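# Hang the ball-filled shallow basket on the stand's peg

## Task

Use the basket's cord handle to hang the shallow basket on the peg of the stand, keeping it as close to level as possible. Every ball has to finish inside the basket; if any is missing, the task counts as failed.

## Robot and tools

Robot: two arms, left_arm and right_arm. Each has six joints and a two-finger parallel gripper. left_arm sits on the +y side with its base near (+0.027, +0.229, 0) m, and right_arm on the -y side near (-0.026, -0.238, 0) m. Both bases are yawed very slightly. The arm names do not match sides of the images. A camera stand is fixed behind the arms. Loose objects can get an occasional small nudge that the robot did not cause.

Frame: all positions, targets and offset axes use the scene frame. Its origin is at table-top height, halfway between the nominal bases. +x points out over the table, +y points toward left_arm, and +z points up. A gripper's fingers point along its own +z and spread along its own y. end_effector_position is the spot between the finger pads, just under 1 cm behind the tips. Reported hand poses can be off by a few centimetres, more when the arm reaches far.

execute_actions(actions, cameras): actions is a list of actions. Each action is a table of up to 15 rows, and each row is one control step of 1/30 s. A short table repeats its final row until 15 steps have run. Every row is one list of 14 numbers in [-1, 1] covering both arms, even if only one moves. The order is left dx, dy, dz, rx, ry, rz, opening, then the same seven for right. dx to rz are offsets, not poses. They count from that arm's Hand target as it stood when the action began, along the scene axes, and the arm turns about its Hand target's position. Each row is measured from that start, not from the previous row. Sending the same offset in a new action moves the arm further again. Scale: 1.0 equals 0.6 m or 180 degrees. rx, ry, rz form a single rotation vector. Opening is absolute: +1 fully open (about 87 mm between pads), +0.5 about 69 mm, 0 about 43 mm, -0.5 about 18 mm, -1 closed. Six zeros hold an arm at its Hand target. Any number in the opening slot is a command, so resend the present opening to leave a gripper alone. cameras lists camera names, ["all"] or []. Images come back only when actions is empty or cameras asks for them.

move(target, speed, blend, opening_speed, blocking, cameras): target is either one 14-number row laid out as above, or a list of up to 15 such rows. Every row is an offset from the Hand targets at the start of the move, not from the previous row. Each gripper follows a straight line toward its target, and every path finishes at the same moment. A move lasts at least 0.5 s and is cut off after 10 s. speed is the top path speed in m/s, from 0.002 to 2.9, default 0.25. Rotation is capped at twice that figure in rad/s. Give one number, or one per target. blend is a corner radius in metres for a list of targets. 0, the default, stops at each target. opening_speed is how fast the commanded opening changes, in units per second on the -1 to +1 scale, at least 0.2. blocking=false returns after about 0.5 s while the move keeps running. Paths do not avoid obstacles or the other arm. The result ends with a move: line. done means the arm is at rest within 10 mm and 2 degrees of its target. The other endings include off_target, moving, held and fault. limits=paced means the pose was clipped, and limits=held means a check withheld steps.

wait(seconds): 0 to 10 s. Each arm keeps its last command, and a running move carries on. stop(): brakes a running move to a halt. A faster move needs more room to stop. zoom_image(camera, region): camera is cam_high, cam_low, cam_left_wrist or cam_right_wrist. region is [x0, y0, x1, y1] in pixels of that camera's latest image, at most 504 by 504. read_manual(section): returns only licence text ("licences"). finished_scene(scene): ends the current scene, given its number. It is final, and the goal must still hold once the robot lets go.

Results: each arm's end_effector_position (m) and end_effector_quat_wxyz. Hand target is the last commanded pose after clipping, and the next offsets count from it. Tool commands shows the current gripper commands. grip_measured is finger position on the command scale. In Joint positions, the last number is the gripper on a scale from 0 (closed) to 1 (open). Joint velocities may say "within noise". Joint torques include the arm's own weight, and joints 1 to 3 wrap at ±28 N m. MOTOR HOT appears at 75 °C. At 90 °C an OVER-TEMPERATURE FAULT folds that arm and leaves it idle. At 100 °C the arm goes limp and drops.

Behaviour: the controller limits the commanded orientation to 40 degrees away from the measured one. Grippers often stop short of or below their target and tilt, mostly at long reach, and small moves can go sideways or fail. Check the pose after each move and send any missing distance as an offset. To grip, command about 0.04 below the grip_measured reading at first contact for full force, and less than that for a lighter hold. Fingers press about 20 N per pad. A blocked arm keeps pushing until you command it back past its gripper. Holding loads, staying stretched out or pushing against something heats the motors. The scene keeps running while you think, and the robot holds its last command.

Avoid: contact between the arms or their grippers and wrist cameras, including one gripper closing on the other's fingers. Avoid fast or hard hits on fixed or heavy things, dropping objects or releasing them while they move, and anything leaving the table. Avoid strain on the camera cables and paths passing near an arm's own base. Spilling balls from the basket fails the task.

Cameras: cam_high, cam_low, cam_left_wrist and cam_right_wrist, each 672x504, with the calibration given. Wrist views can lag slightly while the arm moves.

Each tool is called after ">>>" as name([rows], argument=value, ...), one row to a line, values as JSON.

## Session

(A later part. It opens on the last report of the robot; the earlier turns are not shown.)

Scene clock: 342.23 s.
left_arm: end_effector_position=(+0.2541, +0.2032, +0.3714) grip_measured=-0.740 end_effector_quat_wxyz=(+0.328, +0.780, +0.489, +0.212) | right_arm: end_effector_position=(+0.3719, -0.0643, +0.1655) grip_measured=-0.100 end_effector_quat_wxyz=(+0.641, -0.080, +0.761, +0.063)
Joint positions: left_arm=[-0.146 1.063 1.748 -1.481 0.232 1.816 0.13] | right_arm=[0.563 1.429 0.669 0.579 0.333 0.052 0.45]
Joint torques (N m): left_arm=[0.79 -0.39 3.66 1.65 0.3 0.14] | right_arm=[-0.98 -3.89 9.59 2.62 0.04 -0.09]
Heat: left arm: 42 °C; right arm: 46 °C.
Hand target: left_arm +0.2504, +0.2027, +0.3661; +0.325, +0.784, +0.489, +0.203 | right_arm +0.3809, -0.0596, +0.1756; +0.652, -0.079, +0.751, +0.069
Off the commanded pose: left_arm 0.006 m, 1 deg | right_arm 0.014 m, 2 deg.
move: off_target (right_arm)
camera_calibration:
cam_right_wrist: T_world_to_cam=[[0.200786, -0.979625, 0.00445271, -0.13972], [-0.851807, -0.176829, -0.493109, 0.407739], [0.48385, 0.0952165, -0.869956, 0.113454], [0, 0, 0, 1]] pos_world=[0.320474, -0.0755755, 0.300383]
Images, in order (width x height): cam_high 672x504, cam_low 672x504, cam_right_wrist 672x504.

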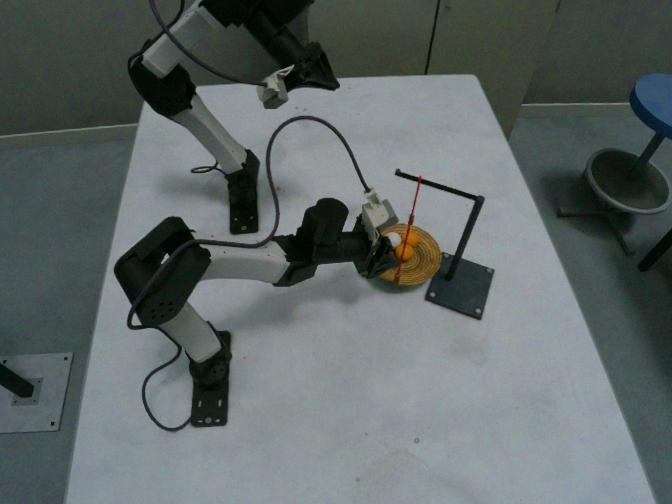

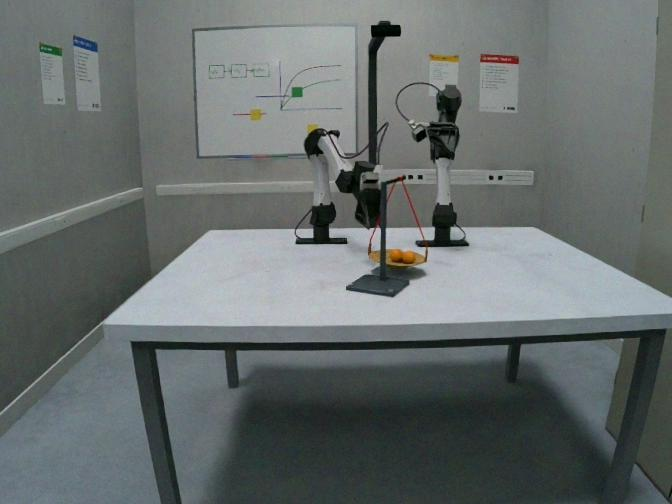

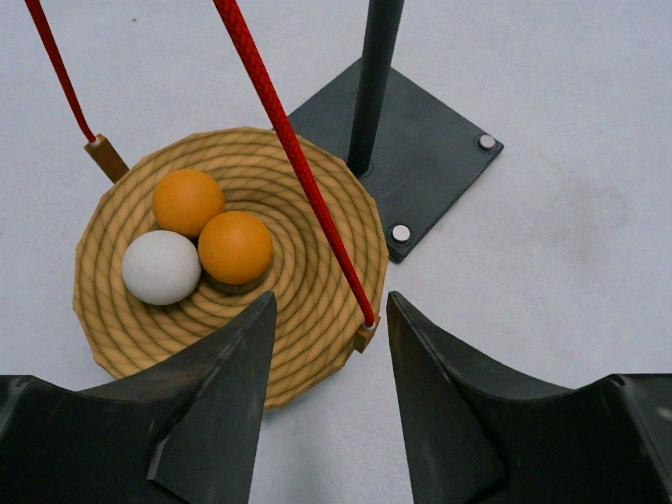

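>>> move(target=[0,0,0,0,0,0,-0.74,0.05,0.02,0,0,0,0,-0.1], speed=0.05, cameras=["cam_high","cam_low","cam_right_wrist"])

>>> zoom_image(camera="cam_low", region=[350, 160, 470, 280])

Scene clock: 354.53 s.
left_arm: end_effector_position=(+0.2541, +0.2032, +0.3714) grip_measured=-0.740 end_effector_quat_wxyz=(+0.328, +0.780, +0.489, +0.212) | right_arm: end_effector_position=(+0.4017, -0.0519, +0.1673) grip_measured=-0.100 end_effector_quat_wxyz=(+0.642, -0.079, +0.760, +0.064)
Joint positions: left_arm=[-0.146 1.063 1.748 -1.481 0.232 1.816 0.13] | right_arm=[0.547 1.553 0.786 0.589 0.317 0.051 0.45]
Joint torques (N m): left_arm=[0.81 -0.39 3.64 1.65 0.3 0.13] | right_arm=[-0.96 -4.72 9.46 2.54 -0.03 -0.05]
Heat: left arm: 41 °C; right arm: 48 °C.
Hand target: left_arm +0.2504, +0.2027, +0.3661; +0.325, +0.784, +0.489, +0.203 | right_arm +0.4108, -0.0476, +0.1757; +0.652, -0.079, +0.751, +0.069
Off the commanded pose: left_arm 0.006 m, 1 deg | right_arm 0.013 m, 2 deg.
move: off_target (right_arm)
camera_calibration:
cam_right_wrist: T_world_to_cam=[[0.200632, -0.979666, 0.00145318, -0.133034], [-0.850998, -0.175016, -0.495147, 0.43621], [0.485333, 0.0981058, -0.868808, 0.0987566], [0, 0, 0, 1]] pos_world=[0.349975, -0.0636738, 0.301982]
Images, in order (width x height): cam_high 672x504, cam_low 672x504, cam_right_wrist 672x504.

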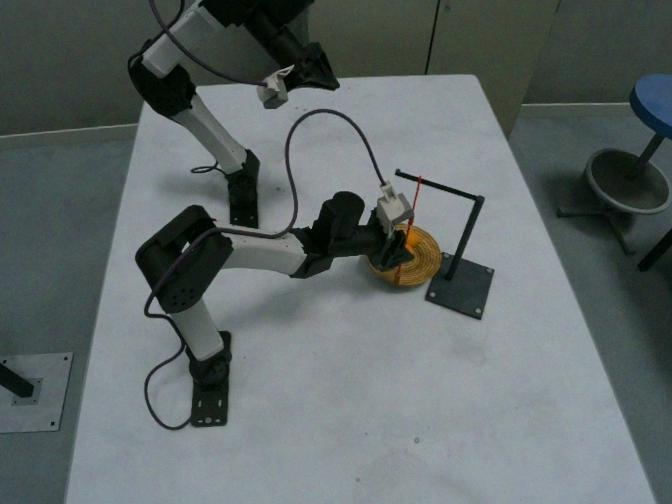

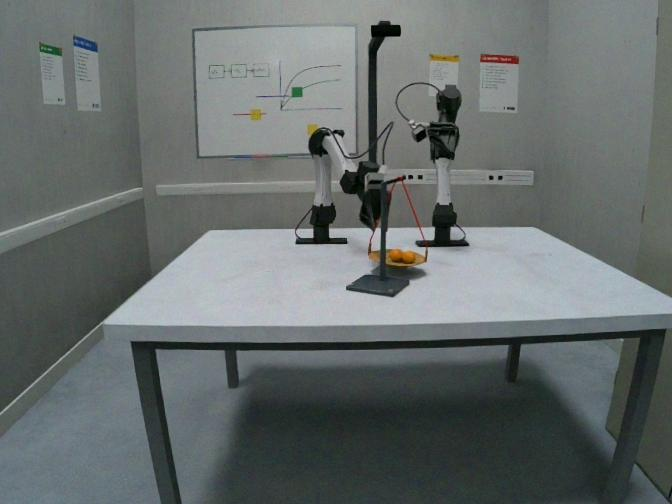

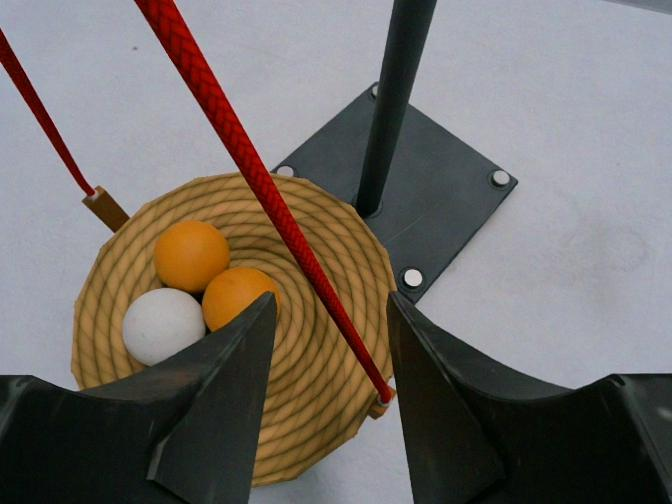

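Scaled by 4.200 from the camera's 672x504 image, which has a finer 960x720 frame.

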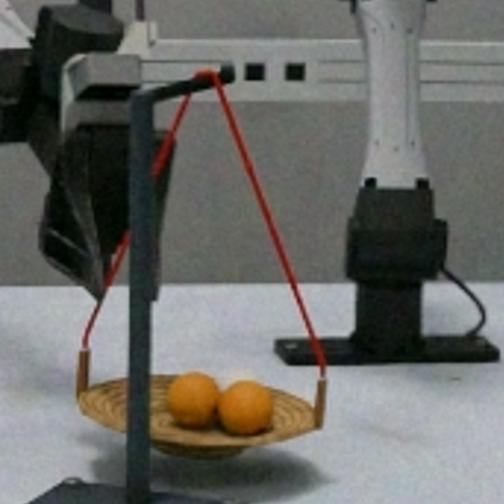

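>>> move(target=[0,0,0,0,0,0,-0.74,0.0,0.004,0,0,0,0,-1], speed=0.03, opening_speed=0.6, cameras=["cam_low","cam_right_wrist"])

>>> zoom_image(camera="cam_low", region=[350, 160, 470, 280])

Scene clock: 363.63 s.
left_arm: end_effector_position=(+0.2541, +0.2032, +0.3714) grip_measured=-0.740 end_effector_quat_wxyz=(+0.328, +0.780, +0.489, +0.212) | right_arm: end_effector_position=(+0.4017, -0.0518, +0.1673) grip_measured=-0.962 end_effector_quat_wxyz=(+0.642, -0.079, +0.760, +0.064)
Joint positions: left_arm=[-0.146 1.063 1.748 -1.481 0.232 1.816 0.13] | right_arm=[0.547 1.553 0.786 0.59 0.317 0.051 0.019]
Joint torques (N m): left_arm=[0.81 -0.4 3.66 1.64 0.3 0.14] | right_arm=[-0.51 -4.26 9.84 2.53 0.08 -0.09]
Heat: left arm: 40 °C; right arm: 49 °C.
Hand target: left_arm +0.2504, +0.2027, +0.3661; +0.325, +0.784, +0.489, +0.203 | right_arm +0.4108, -0.0452, +0.1757; +0.652, -0.079, +0.751, +0.069
Off the commanded pose: left_arm 0.006 m, 1 deg | right_arm 0.014 m, 2 deg.
move: off_target (right_arm)
camera_calibration:
cam_right_wrist: T_world_to_cam=[[0.201002, -0.97959, 0.00126305, -0.133101], [-0.850787, -0.175212, -0.495441, 0.436262], [0.48555, 0.0985101, -0.868641, 0.0987428], [0, 0, 0, 1]] pos_world=[0.349975, -0.0636735, 0.302082]
Images, in order (width x height): cam_low 672x504, cam_right_wrist 672x504.

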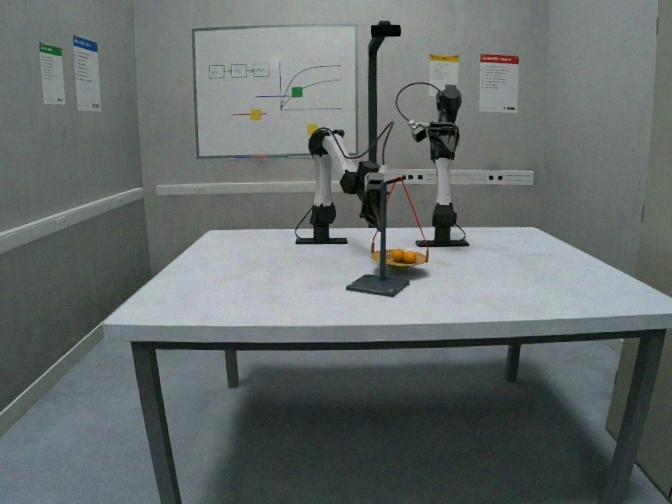

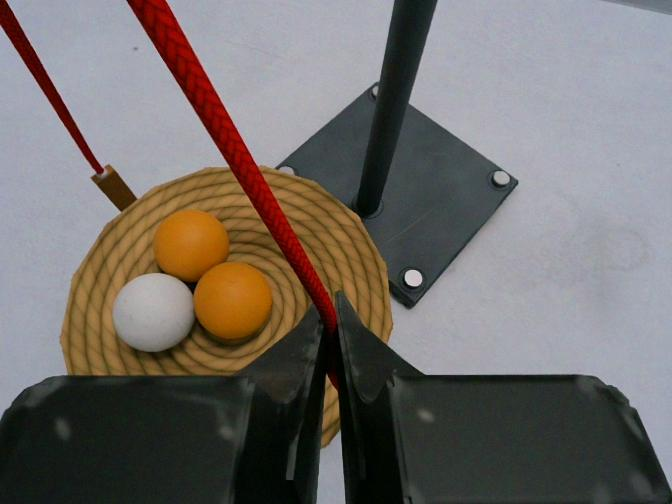

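Scaled by 4.200 from the camera's 672x504 image, which has a finer 960x720 frame.

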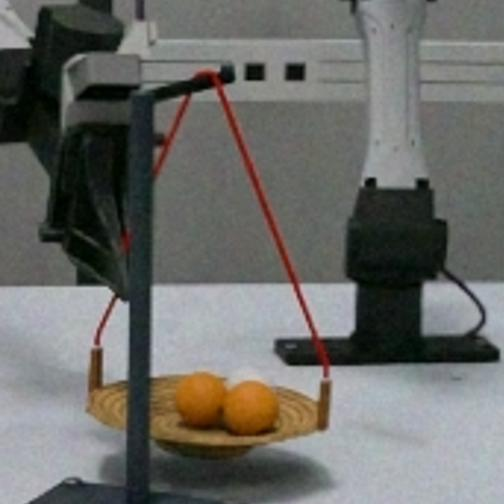

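>>> zoom_image(camera="cam_right_wrist", region=[260, 240, 410, 450])

>>> zoom_image(camera="cam_low", region=[360, 205, 410, 255])

Scaled by 2.400 from the camera's 672x504 image, which has a finer 960x720 frame.

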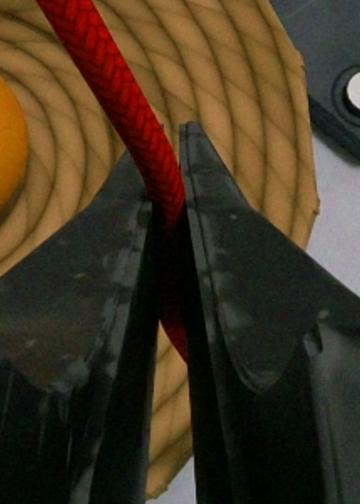

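Scaled by 10.080 from the camera's 672x504 image, which has a finer 960x720 frame.

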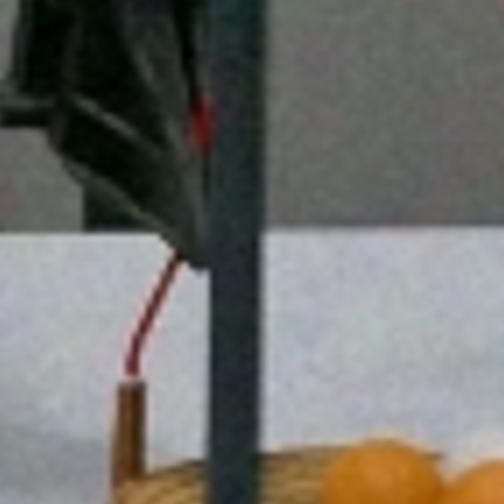

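>>> move(target=[0,0,0,0,0,0,-0.74,-0.001,-0.004,-0.01,0,0,0,-1], speed=0.02, cameras=["cam_low"])

>>> zoom_image(camera="cam_low", region=[350, 160, 470, 280])

Scene clock: 374.13 s.
left_arm: end_effector_position=(+0.2541, +0.2032, +0.3714) grip_measured=-0.740 end_effector_quat_wxyz=(+0.328, +0.780, +0.489, +0.212) | right_arm: end_effector_position=(+0.4039, -0.0506, +0.1671) grip_measured=-0.962 end_effector_quat_wxyz=(+0.646, -0.078, +0.757, +0.065)
Joint positions: left_arm=[-0.146 1.063 1.748 -1.481 0.232 1.816 0.13] | right_arm=[0.547 1.565 0.786 0.613 0.317 0.051 0.019]
Joint torques (N m): left_arm=[0.81 -0.39 3.67 1.65 0.3 0.14] | right_arm=[-0.91 -4.81 7.82 2.6 0.02 -0.07]
Heat: left arm: 40 °C; right arm: 50 °C.
Hand target: left_arm +0.2504, +0.2027, +0.3661; +0.325, +0.784, +0.489, +0.203 | right_arm +0.4103, -0.0476, +0.1698; +0.652, -0.079, +0.751, +0.069
Off the commanded pose: left_arm 0.006 m, 1 deg | right_arm 0.007 m, 1 deg.
move: done
Images, in order (width x height): cam_low 672x504.

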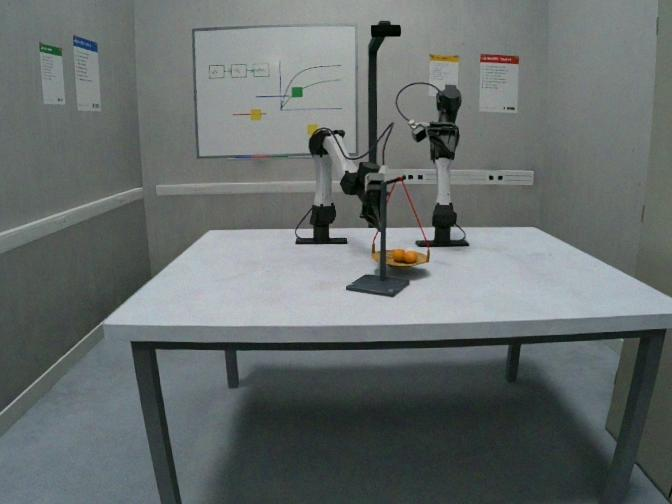

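Scaled by 4.200 from the camera's 672x504 image, which has a finer 960x720 frame.

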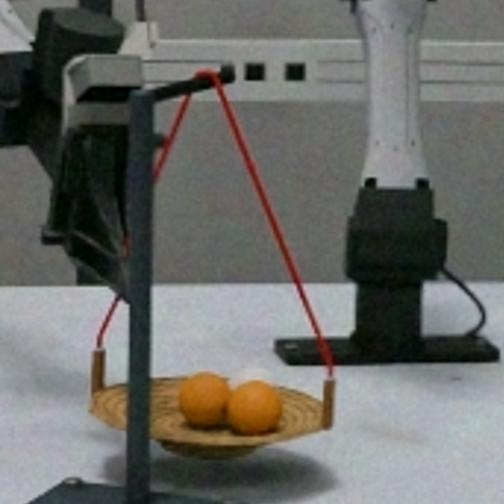

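>>> move(target=[0,0,0,0,0,0,-0.74,-0.004,-0.006,-0.008,0,0,0,-1], speed=0.02, cameras=["cam_low"])

>>> zoom_image(camera="cam_low", region=[350, 160, 470, 280])

Scene clock: 378.53 s.
left_arm: end_effector_position=(+0.2541, +0.2032, +0.3714) grip_measured=-0.740 end_effector_quat_wxyz=(+0.328, +0.780, +0.489, +0.212) | right_arm: end_effector_position=(+0.4059, -0.0521, +0.1703) grip_measured=-0.962 end_effector_quat_wxyz=(+0.651, -0.075, +0.753, +0.067)
Joint positions: left_arm=[-0.146 1.063 1.748 -1.481 0.232 1.816 0.13] | right_arm=[0.541 1.565 0.786 0.627 0.313 0.05 0.019]
Joint torques (N m): left_arm=[0.8 -0.39 3.66 1.64 0.3 0.14] | right_arm=[-0.81 -4.97 5.72 2.7 0.04 -0.08]
Heat: left arm: 40 °C; right arm: 50 °C.
Hand target: left_arm +0.2504, +0.2027, +0.3661; +0.325, +0.784, +0.489, +0.203 | right_arm +0.4078, -0.0511, +0.1650; +0.652, -0.080, +0.751, +0.069
Off the commanded pose: left_arm 0.006 m, 1 deg | right_arm 0.006 m, 1 deg.
move: done
Images, in order (width x height): cam_low 672x504.

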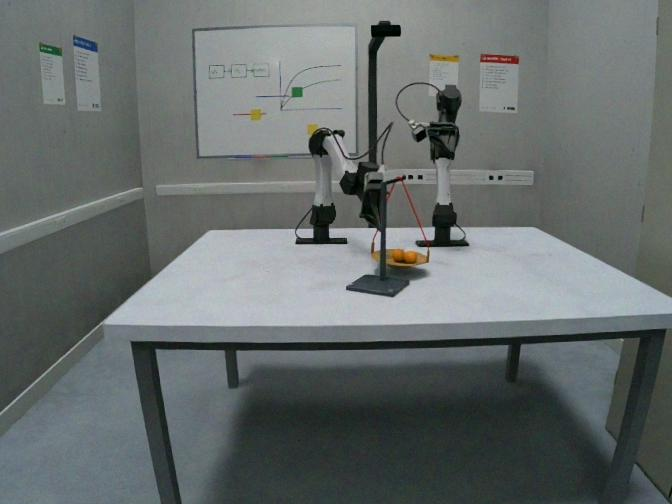

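Scaled by 4.200 from the camera's 672x504 image, which has a finer 960x720 frame.

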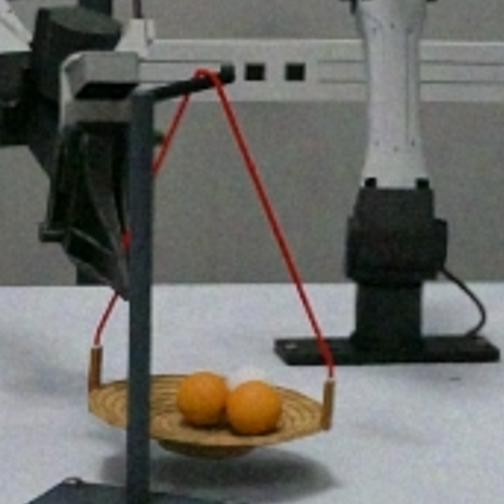

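>>> move(target=[0,0,0,0,0,0,-0.74,-0.004,-0.004,-0.012,0,0,0,-1], speed=0.02, cameras=["cam_low"])

>>> zoom_image(camera="cam_low", region=[350, 160, 470, 280])

Scene clock: 385.07 s.
left_arm: end_effector_position=(+0.2541, +0.2032, +0.3714) grip_measured=-0.740 end_effector_quat_wxyz=(+0.328, +0.780, +0.489, +0.212) | right_arm: end_effector_position=(+0.4047, -0.0532, +0.1694) grip_measured=-0.962 end_effector_quat_wxyz=(+0.656, -0.073, +0.748, +0.070)
Joint positions: left_arm=[-0.146 1.063 1.748 -1.481 0.232 1.816 0.13] | right_arm=[0.539 1.565 0.764 0.667 0.309 0.05 0.019]
Joint torques (N m): left_arm=[0.8 -0.39 3.67 1.65 0.29 0.14] | right_arm=[-0.77 -4.64 5.2 2.65 -0.02 -0.14]
Heat: left arm: 40 °C; right arm: 49 °C.
Hand target: left_arm +0.2504, +0.2027, +0.3661; +0.325, +0.784, +0.489, +0.203 | right_arm +0.4054, -0.0535, +0.1577; +0.652, -0.079, +0.751, +0.069
Off the commanded pose: left_arm 0.006 m, 1 deg | right_arm 0.012 m, 1 deg.
move: off_target (right_arm)
Images, in order (width x height): cam_low 672x504.

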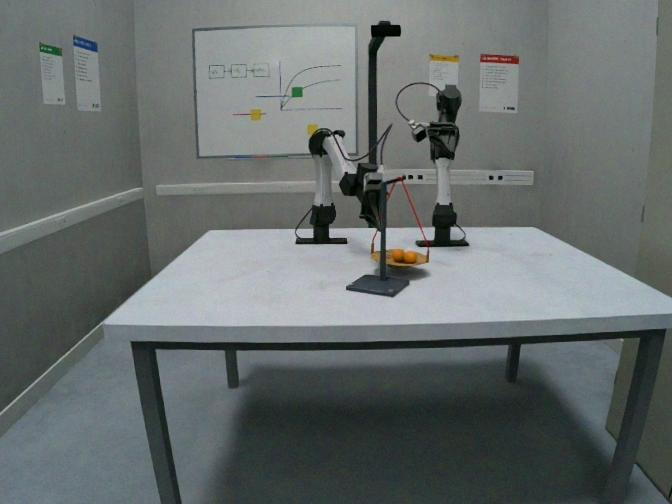

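Scaled by 4.200 from the camera's 672x504 image, which has a finer 960x720 frame.

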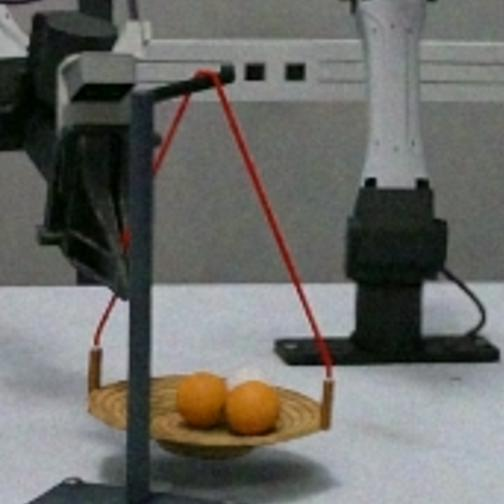

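>>> move(target=[0,0,0,0,0,0,-0.74,-0.002,-0.002,-0.007,0,0,0,-1], speed=0.02, cameras=["cam_low"])

>>> zoom_image(camera="cam_low", region=[350, 160, 470, 280])

Scene clock: 389.17 s.
left_arm: end_effector_position=(+0.2541, +0.2032, +0.3714) grip_measured=-0.740 end_effector_quat_wxyz=(+0.328, +0.780, +0.489, +0.212) | right_arm: end_effector_position=(+0.4035, -0.0534, +0.1687) grip_measured=-0.962 end_effector_quat_wxyz=(+0.660, -0.073, +0.744, +0.072)
Joint positions: left_arm=[-0.146 1.063 1.748 -1.481 0.232 1.816 0.13] | right_arm=[0.539 1.565 0.749 0.692 0.307 0.049 0.019]
Joint torques (N m): left_arm=[0.81 -0.4 3.66 1.64 0.3 0.13] | right_arm=[-0.83 -3.92 5.03 2.55 0.02 -0.11]
Heat: left arm: 40 °C; right arm: 49 °C.
Hand target: left_arm +0.2504, +0.2027, +0.3661; +0.325, +0.784, +0.489, +0.203 | right_arm +0.4043, -0.0547, +0.1536; +0.652, -0.080, +0.750, +0.069
Off the commanded pose: left_arm 0.006 m, 1 deg | right_arm 0.015 m, 1 deg.
move: off_target (right_arm)
Images, in order (width x height): cam_low 672x504.

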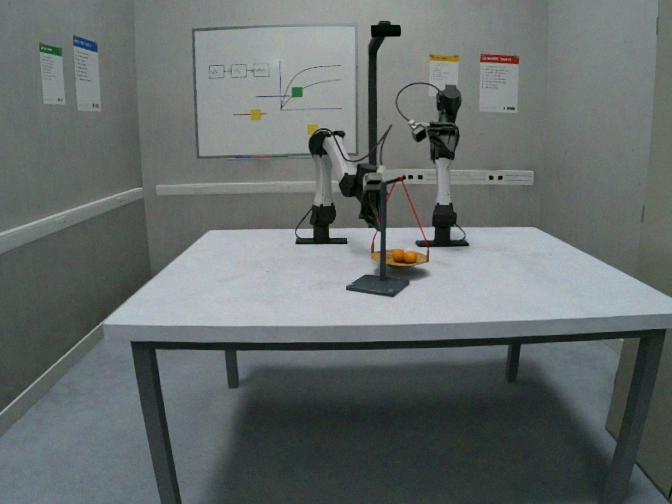

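Scaled by 4.200 from the camera's 672x504 image, which has a finer 960x720 frame.

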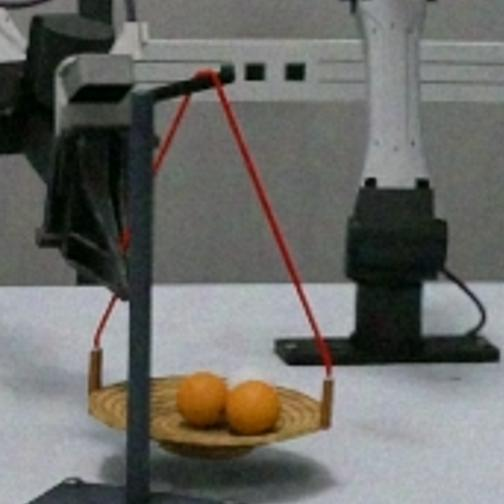

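>>> move(target=[0,0,0,0,0,0,-0.74,0.003,-0.002,-0.013,0,0,0,-1], speed=0.02, cameras=["cam_low"])

>>> zoom_image(camera="cam_low", region=[350, 160, 470, 280])

Scene clock: 393.30 s.
left_arm: end_effector_position=(+0.2541, +0.2032, +0.3714) grip_measured=-0.740 end_effector_quat_wxyz=(+0.328, +0.780, +0.489, +0.212) | right_arm: end_effector_position=(+0.4073, -0.0528, +0.1659) grip_measured=-0.962 end_effector_quat_wxyz=(+0.667, -0.071, +0.738, +0.077)
Joint positions: left_arm=[-0.146 1.063 1.748 -1.481 0.232 1.816 0.13] | right_arm=[0.532 1.592 0.739 0.75 0.298 0.049 0.019]
Joint torques (N m): left_arm=[0.81 -0.42 3.67 1.65 0.3 0.13] | right_arm=[-1.1 -4.55 4.6 2.38 0.01 -0.06]
Heat: left arm: 40 °C; right arm: 48 °C.
Hand target: left_arm +0.2504, +0.2027, +0.3661; +0.325, +0.784, +0.489, +0.203 | right_arm +0.4061, -0.0559, +0.1457; +0.652, -0.079, +0.751, +0.069
Off the commanded pose: left_arm 0.006 m, 1 deg | right_arm 0.020 m, 3 deg.
move: off_target (right_arm)
Images, in order (width x height): cam_low 672x504.

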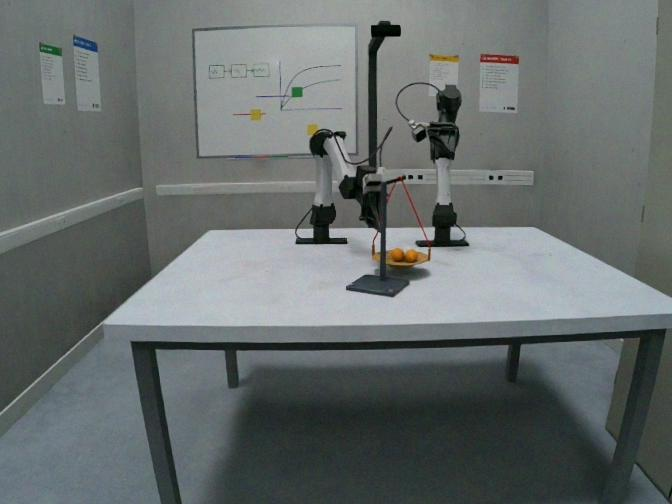

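Scaled by 4.200 from the camera's 672x504 image, which has a finer 960x720 frame.

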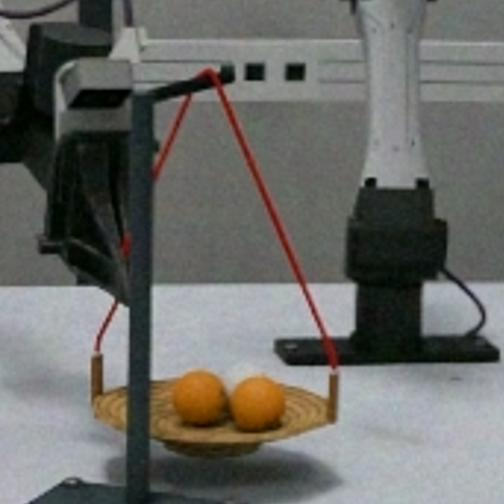

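>>> move([
  [0,0,0,0,0,0,-0.74,0,0,0,0,0,0,-0.4],
  [0,0,0,0,0,0,-0.74,-0.13,-0.03,0.01,0,0,0,-0.4],
], speed=0.06, opening_speed=0.3, cameras=["all"])

>>> zoom_image(camera="cam_low", region=[350, 160, 470, 280])

>>> zoom_image(camera="cam_high", region=[350, 160, 490, 300])

Scene clock: 402.43 s.
left_arm: end_effector_position=(+0.2541, +0.2032, +0.3714) grip_measured=-0.740 end_effector_quat_wxyz=(+0.328, +0.780, +0.489, +0.212) | right_arm: end_effector_position=(+0.3338, -0.0713, +0.1549) grip_measured=-0.400 end_effector_quat_wxyz=(+0.656, -0.081, +0.747, +0.070)
Joint positions: left_arm=[-0.146 1.063 1.748 -1.481 0.232 1.816 0.13] | right_arm=[0.614 1.309 0.482 0.688 0.373 0.049 0.3]
Joint torques (N m): left_arm=[0.8 -0.38 3.66 1.65 0.3 0.14] | right_arm=[0.01 -6.02 4.85 2.12 0.26 0.03]
Heat: left arm: 40 °C; right arm: 47 °C.
Hand target: left_arm +0.2504, +0.2027, +0.3661; +0.325, +0.784, +0.489, +0.203 | right_arm +0.3281, -0.0740, +0.1517; +0.652, -0.079, +0.751, +0.069
Off the commanded pose: left_arm 0.006 m, 1 deg | right_arm 0.007 m, 1 deg.
move: done
camera_calibration:
cam_left_wrist: T_world_to_cam=[[-0.616923, 0.288958, -0.732058, 0.367432], [-0.247676, 0.811619, 0.529085, -0.27893], [0.747036, 0.507718, -0.429139, 0.00980713], [0, 0, 0, 1]] pos_world=[0.150267, 0.115233, 0.420768]
cam_right_wrist: T_world_to_cam=[[0.212857, -0.977082, -0.00130882, -0.141837], [-0.829239, -0.179941, -0.529135, 0.366667], [0.516773, 0.113715, -0.848537, 0.110388], [0, 0, 0, 1]] pos_world=[0.2772, -0.085161, 0.287499]

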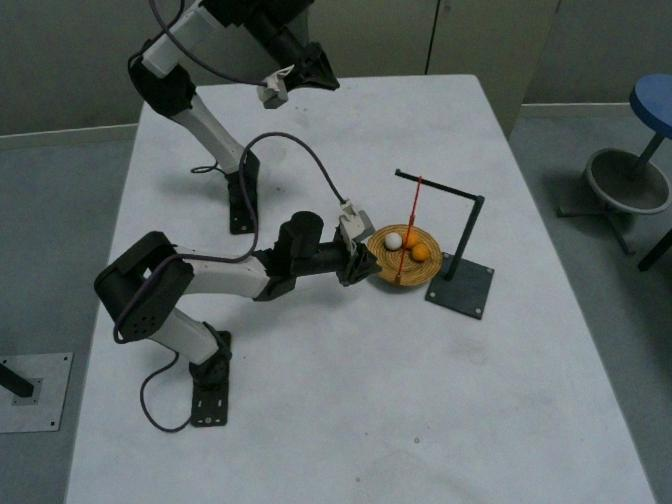

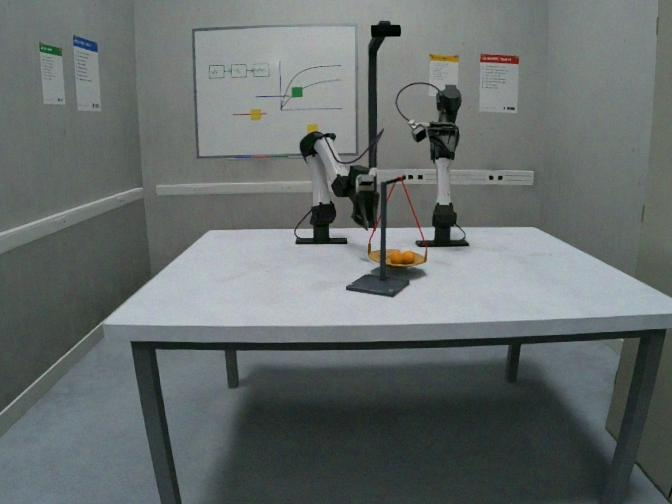

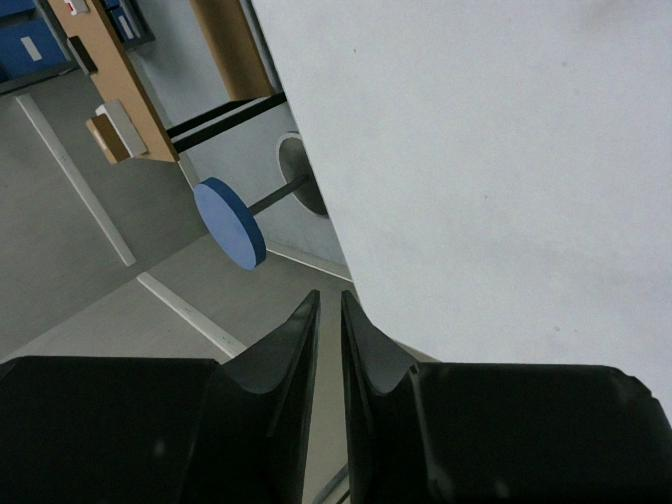

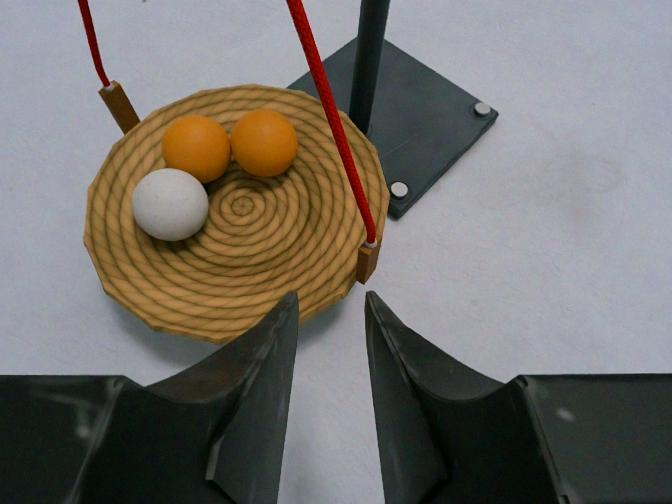

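Scaled by 4.200 from the camera's 672x504 image, which has a finer 960x720 frame.

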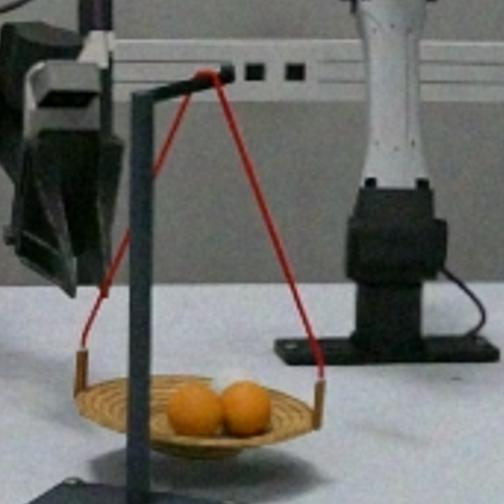

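Scaled by 3.600 from the camera's 672x504 image, which has a finer 960x720 frame.

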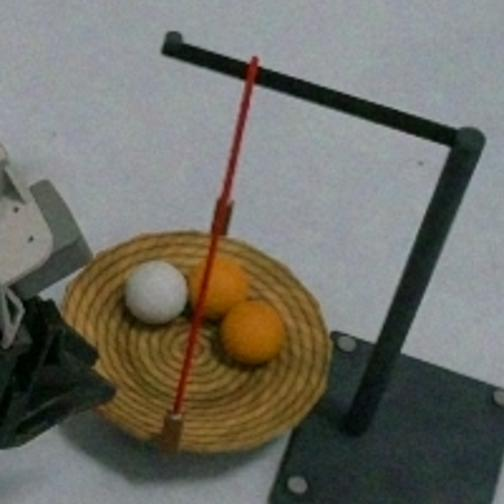

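>>> move([
  [0,0,0,0,0,0,-0.74,0.06,0.02,0.037,0,0,0,-0.15],
  [0,0,0,0,0,0,-0.74,0.138,0.04,0.037,0,0,0,-0.15],
], speed=0.06, blend=[0.01,0], cameras=["cam_low","cam_right_wrist"])

>>> zoom_image(camera="cam_low", region=[350, 160, 470, 280])

Scene clock: 425.87 s.
left_arm: end_effector_position=(+0.2541, +0.2032, +0.3714) grip_measured=-0.740 end_effector_quat_wxyz=(+0.328, +0.780, +0.489, +0.212) | right_arm: end_effector_position=(+0.4042, -0.0532, +0.1723) grip_measured=-0.150 end_effector_quat_wxyz=(+0.653, -0.075, +0.751, +0.068)
Joint positions: left_arm=[-0.146 1.063 1.748 -1.481 0.232 1.816 0.13] | right_arm=[0.54 1.554 0.779 0.629 0.311 0.049 0.425]
Joint torques (N m): left_arm=[0.8 -0.39 3.67 1.64 0.3 0.14] | right_arm=[-0.9 -4.7 9.42 2.26 -0.05 -0.02]
Heat: left arm: 40 °C; right arm: 45 °C.
Hand target: left_arm +0.2504, +0.2027, +0.3661; +0.325, +0.784, +0.489, +0.203 | right_arm +0.4109, -0.0500, +0.1740; +0.652, -0.079, +0.751, +0.069
Off the commanded pose: left_arm 0.006 m, 1 deg | right_arm 0.008 m, 1 deg.
move: done
camera_calibration:
cam_right_wrist: T_world_to_cam=[[0.200206, -0.97973, -0.00682138, -0.133199], [-0.837687, -0.167561, -0.519811, 0.439953], [0.508132, 0.109784, -0.854254, 0.0909647], [0, 0, 0, 1]] pos_world=[0.348988, -0.066767, 0.305491]
Images, in order (width x height): cam_low 672x504, cam_right_wrist 672x504.

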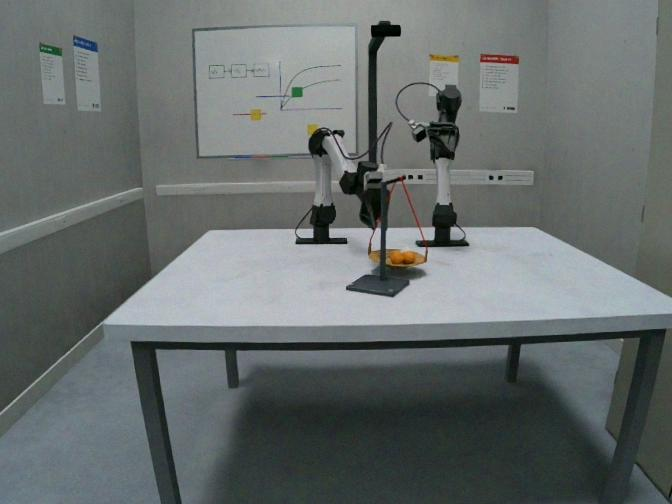

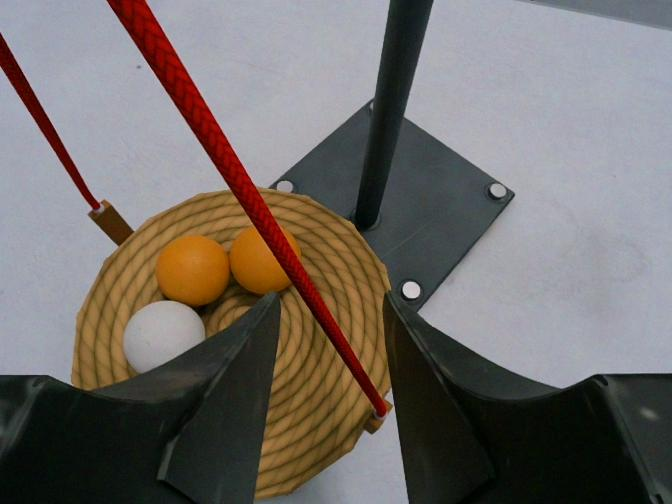

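Scaled by 4.200 from the camera's 672x504 image, which has a finer 960x720 frame.

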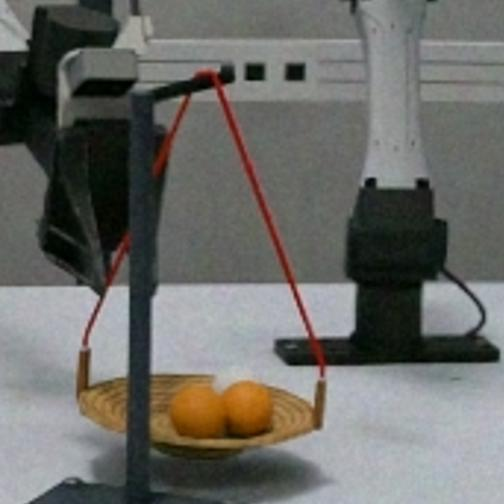

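>>> move([
  [0,0,0,0,0,0,-0.74,0.0,0.0,0,0,0,0,-0.15],
  [0,0,0,0,0,0,-0.74,0.0,0.0,0,0,0,0,-1],
  [0,0,0,0,0,0,-0.74,0.0,-0.008,-0.03,0,0,0,-1],
], speed=0.025, opening_speed=0.8, cameras=["cam_low"])

>>> zoom_image(camera="cam_low", region=[350, 160, 470, 280])

Scene clock: 433.13 s.
left_arm: end_effector_position=(+0.2541, +0.2032, +0.3714) grip_measured=-0.740 end_effector_quat_wxyz=(+0.328, +0.780, +0.489, +0.212) | right_arm: end_effector_position=(+0.4112, -0.0533, +0.1712) grip_measured=-0.963 end_effector_quat_wxyz=(+0.661, -0.072, +0.744, +0.072)
Joint positions: left_arm=[-0.146 1.063 1.748 -1.481 0.232 1.816 0.13] | right_arm=[0.527 1.585 0.779 0.685 0.296 0.048 0.019]
Joint torques (N m): left_arm=[0.8 -0.39 3.67 1.64 0.29 0.14] | right_arm=[-1.11 -4.77 4.68 2.5 0.01 -0.02]
Heat: left arm: 40 °C; right arm: 45 °C.
Hand target: left_arm +0.2504, +0.2027, +0.3661; +0.325, +0.784, +0.489, +0.203 | right_arm +0.4109, -0.0549, +0.1560; +0.652, -0.079, +0.751, +0.069
Off the commanded pose: left_arm 0.006 m, 1 deg | right_arm 0.015 m, 2 deg.
move: off_target (right_arm)
Images, in order (width x height): cam_low 672x504.

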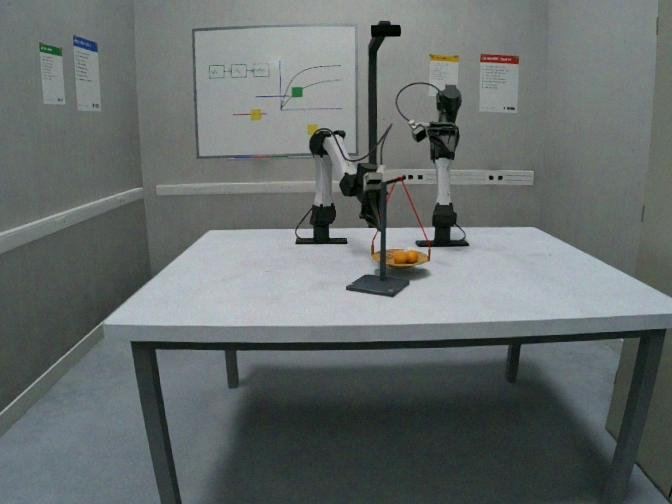

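Scaled by 4.200 from the camera's 672x504 image, which has a finer 960x720 frame.

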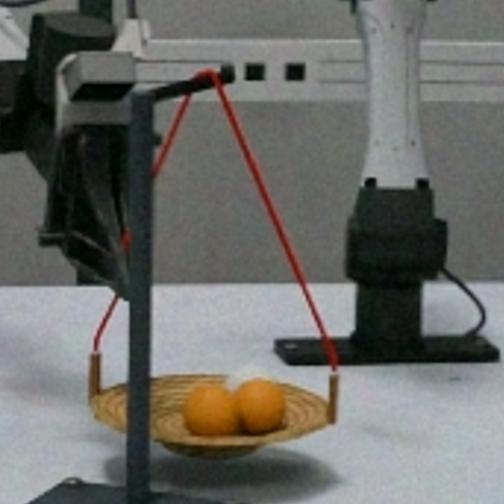

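>>> move(target=[0,0,0,0,0,0,-0.74,-0.004,-0.004,-0.016,0,0,0,-1], speed=0.025, cameras=["cam_low"])

>>> zoom_image(camera="cam_low", region=[350, 160, 470, 280])

Scene clock: 437.60 s.
left_arm: end_effector_position=(+0.2541, +0.2032, +0.3714) grip_measured=-0.740 end_effector_quat_wxyz=(+0.328, +0.780, +0.489, +0.212) | right_arm: end_effector_position=(+0.4095, -0.0539, +0.1661) grip_measured=-0.963 end_effector_quat_wxyz=(+0.666, -0.072, +0.738, +0.077)
Joint positions: left_arm=[-0.146 1.063 1.748 -1.481 0.232 1.816 0.13] | right_arm=[0.526 1.597 0.746 0.745 0.29 0.048 0.019]
Joint torques (N m): left_arm=[0.8 -0.39 3.67 1.64 0.3 0.13] | right_arm=[-1.14 -4.67 4.46 2.37 0.07 -0.1]
Heat: left arm: 40 °C; right arm: 45 °C.
Hand target: left_arm +0.2504, +0.2027, +0.3661; +0.325, +0.784, +0.489, +0.203 | right_arm +0.4085, -0.0572, +0.1463; +0.652, -0.079, +0.751, +0.069
Off the commanded pose: left_arm 0.006 m, 1 deg | right_arm 0.020 m, 2 deg.
move: off_target (right_arm)
Images, in order (width x height): cam_low 672x504.

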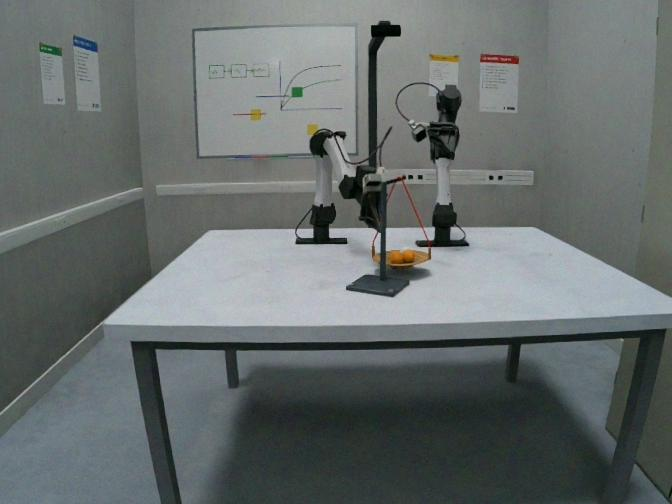

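Scaled by 4.200 from the camera's 672x504 image, which has a finer 960x720 frame.

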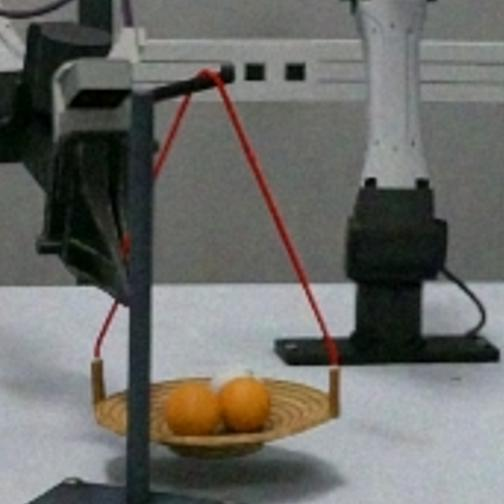

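>>> move([
  [0,0,0,0,0,0,-0.74,0,0,0,0,0,0,-0.4],
  [0,0,0,0,0,0,-0.74,-0.13,-0.03,0.01,0,0,0,-0.4],
], speed=0.06, opening_speed=0.3, cameras=["cam_low","cam_right_wrist","cam_high"])

>>> zoom_image(camera="cam_low", region=[350, 160, 470, 280])

>>> zoom_image(camera="cam_high", region=[350, 160, 490, 300])

Scene clock: 447.27 s.
left_arm: end_effector_position=(+0.2541, +0.2032, +0.3714) grip_measured=-0.740 end_effector_quat_wxyz=(+0.328, +0.780, +0.489, +0.212) | right_arm: end_effector_position=(+0.3362, -0.0724, +0.1555) grip_measured=-0.400 end_effector_quat_wxyz=(+0.656, -0.081, +0.747, +0.071)
Joint positions: left_arm=[-0.146 1.063 1.748 -1.481 0.232 1.816 0.13] | right_arm=[0.604 1.314 0.488 0.687 0.363 0.048 0.3]
Joint torques (N m): left_arm=[0.81 -0.39 3.64 1.64 0.3 0.14] | right_arm=[0.05 -6.05 5.08 2.05 0.23 0.01]
Heat: left arm: 40 °C; right arm: 45 °C.
Hand target: left_arm +0.2504, +0.2027, +0.3661; +0.325, +0.784, +0.489, +0.203 | right_arm +0.3305, -0.0751, +0.1524; +0.652, -0.079, +0.751, +0.069
Off the commanded pose: left_arm 0.006 m, 1 deg | right_arm 0.007 m, 1 deg.
move: done
camera_calibration:
cam_right_wrist: T_world_to_cam=[[0.21288, -0.977077, -0.0015736, -0.143449], [-0.829332, -0.179838, -0.529024, 0.368709], [0.516615, 0.113924, -0.848605, 0.109791], [0, 0, 0, 1]] pos_world=[0.2796, -0.0863608, 0.287999]
Images, in order (width x height): cam_high 672x504, cam_low 672x504, cam_right_wrist 672x504.

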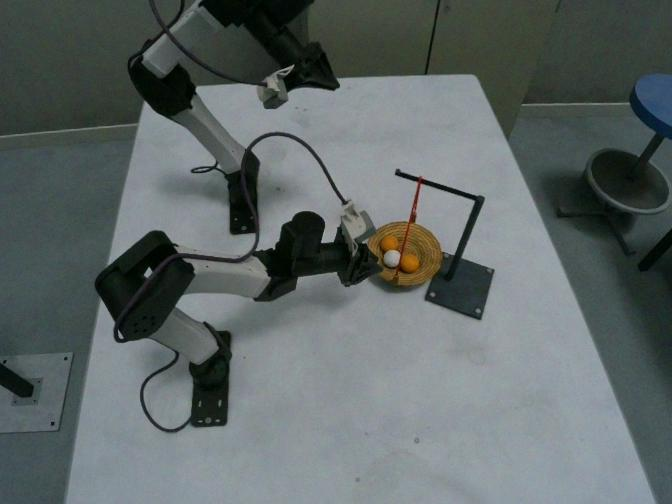

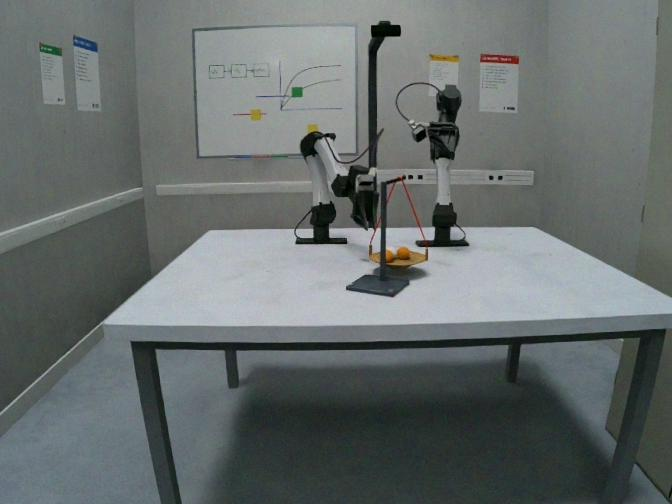

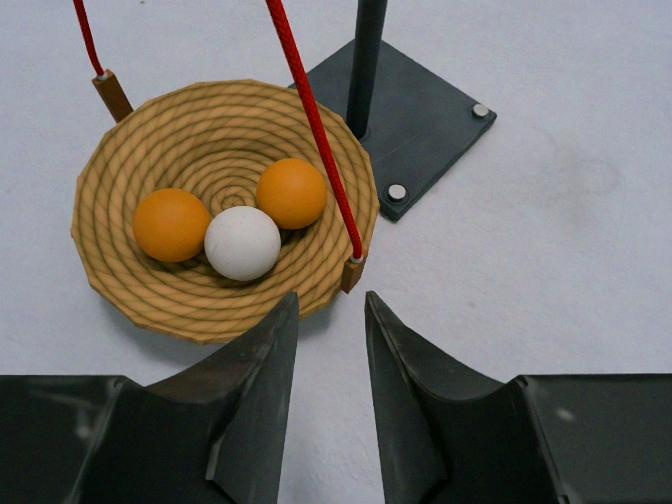

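Scaled by 4.200 from the camera's 672x504 image, which has a finer 960x720 frame.

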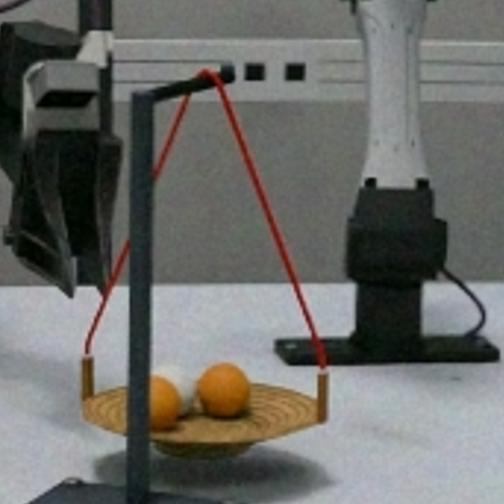

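Scaled by 3.600 from the camera's 672x504 image, which has a finer 960x720 frame.

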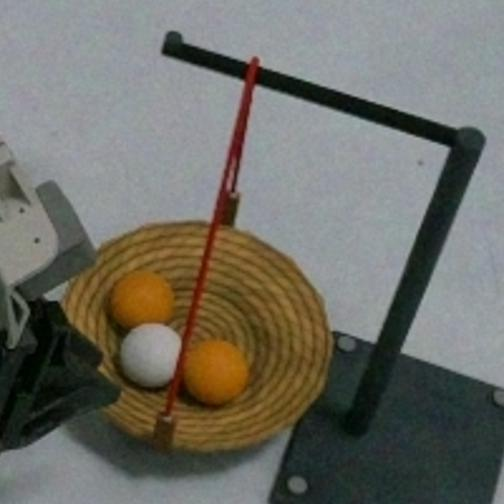

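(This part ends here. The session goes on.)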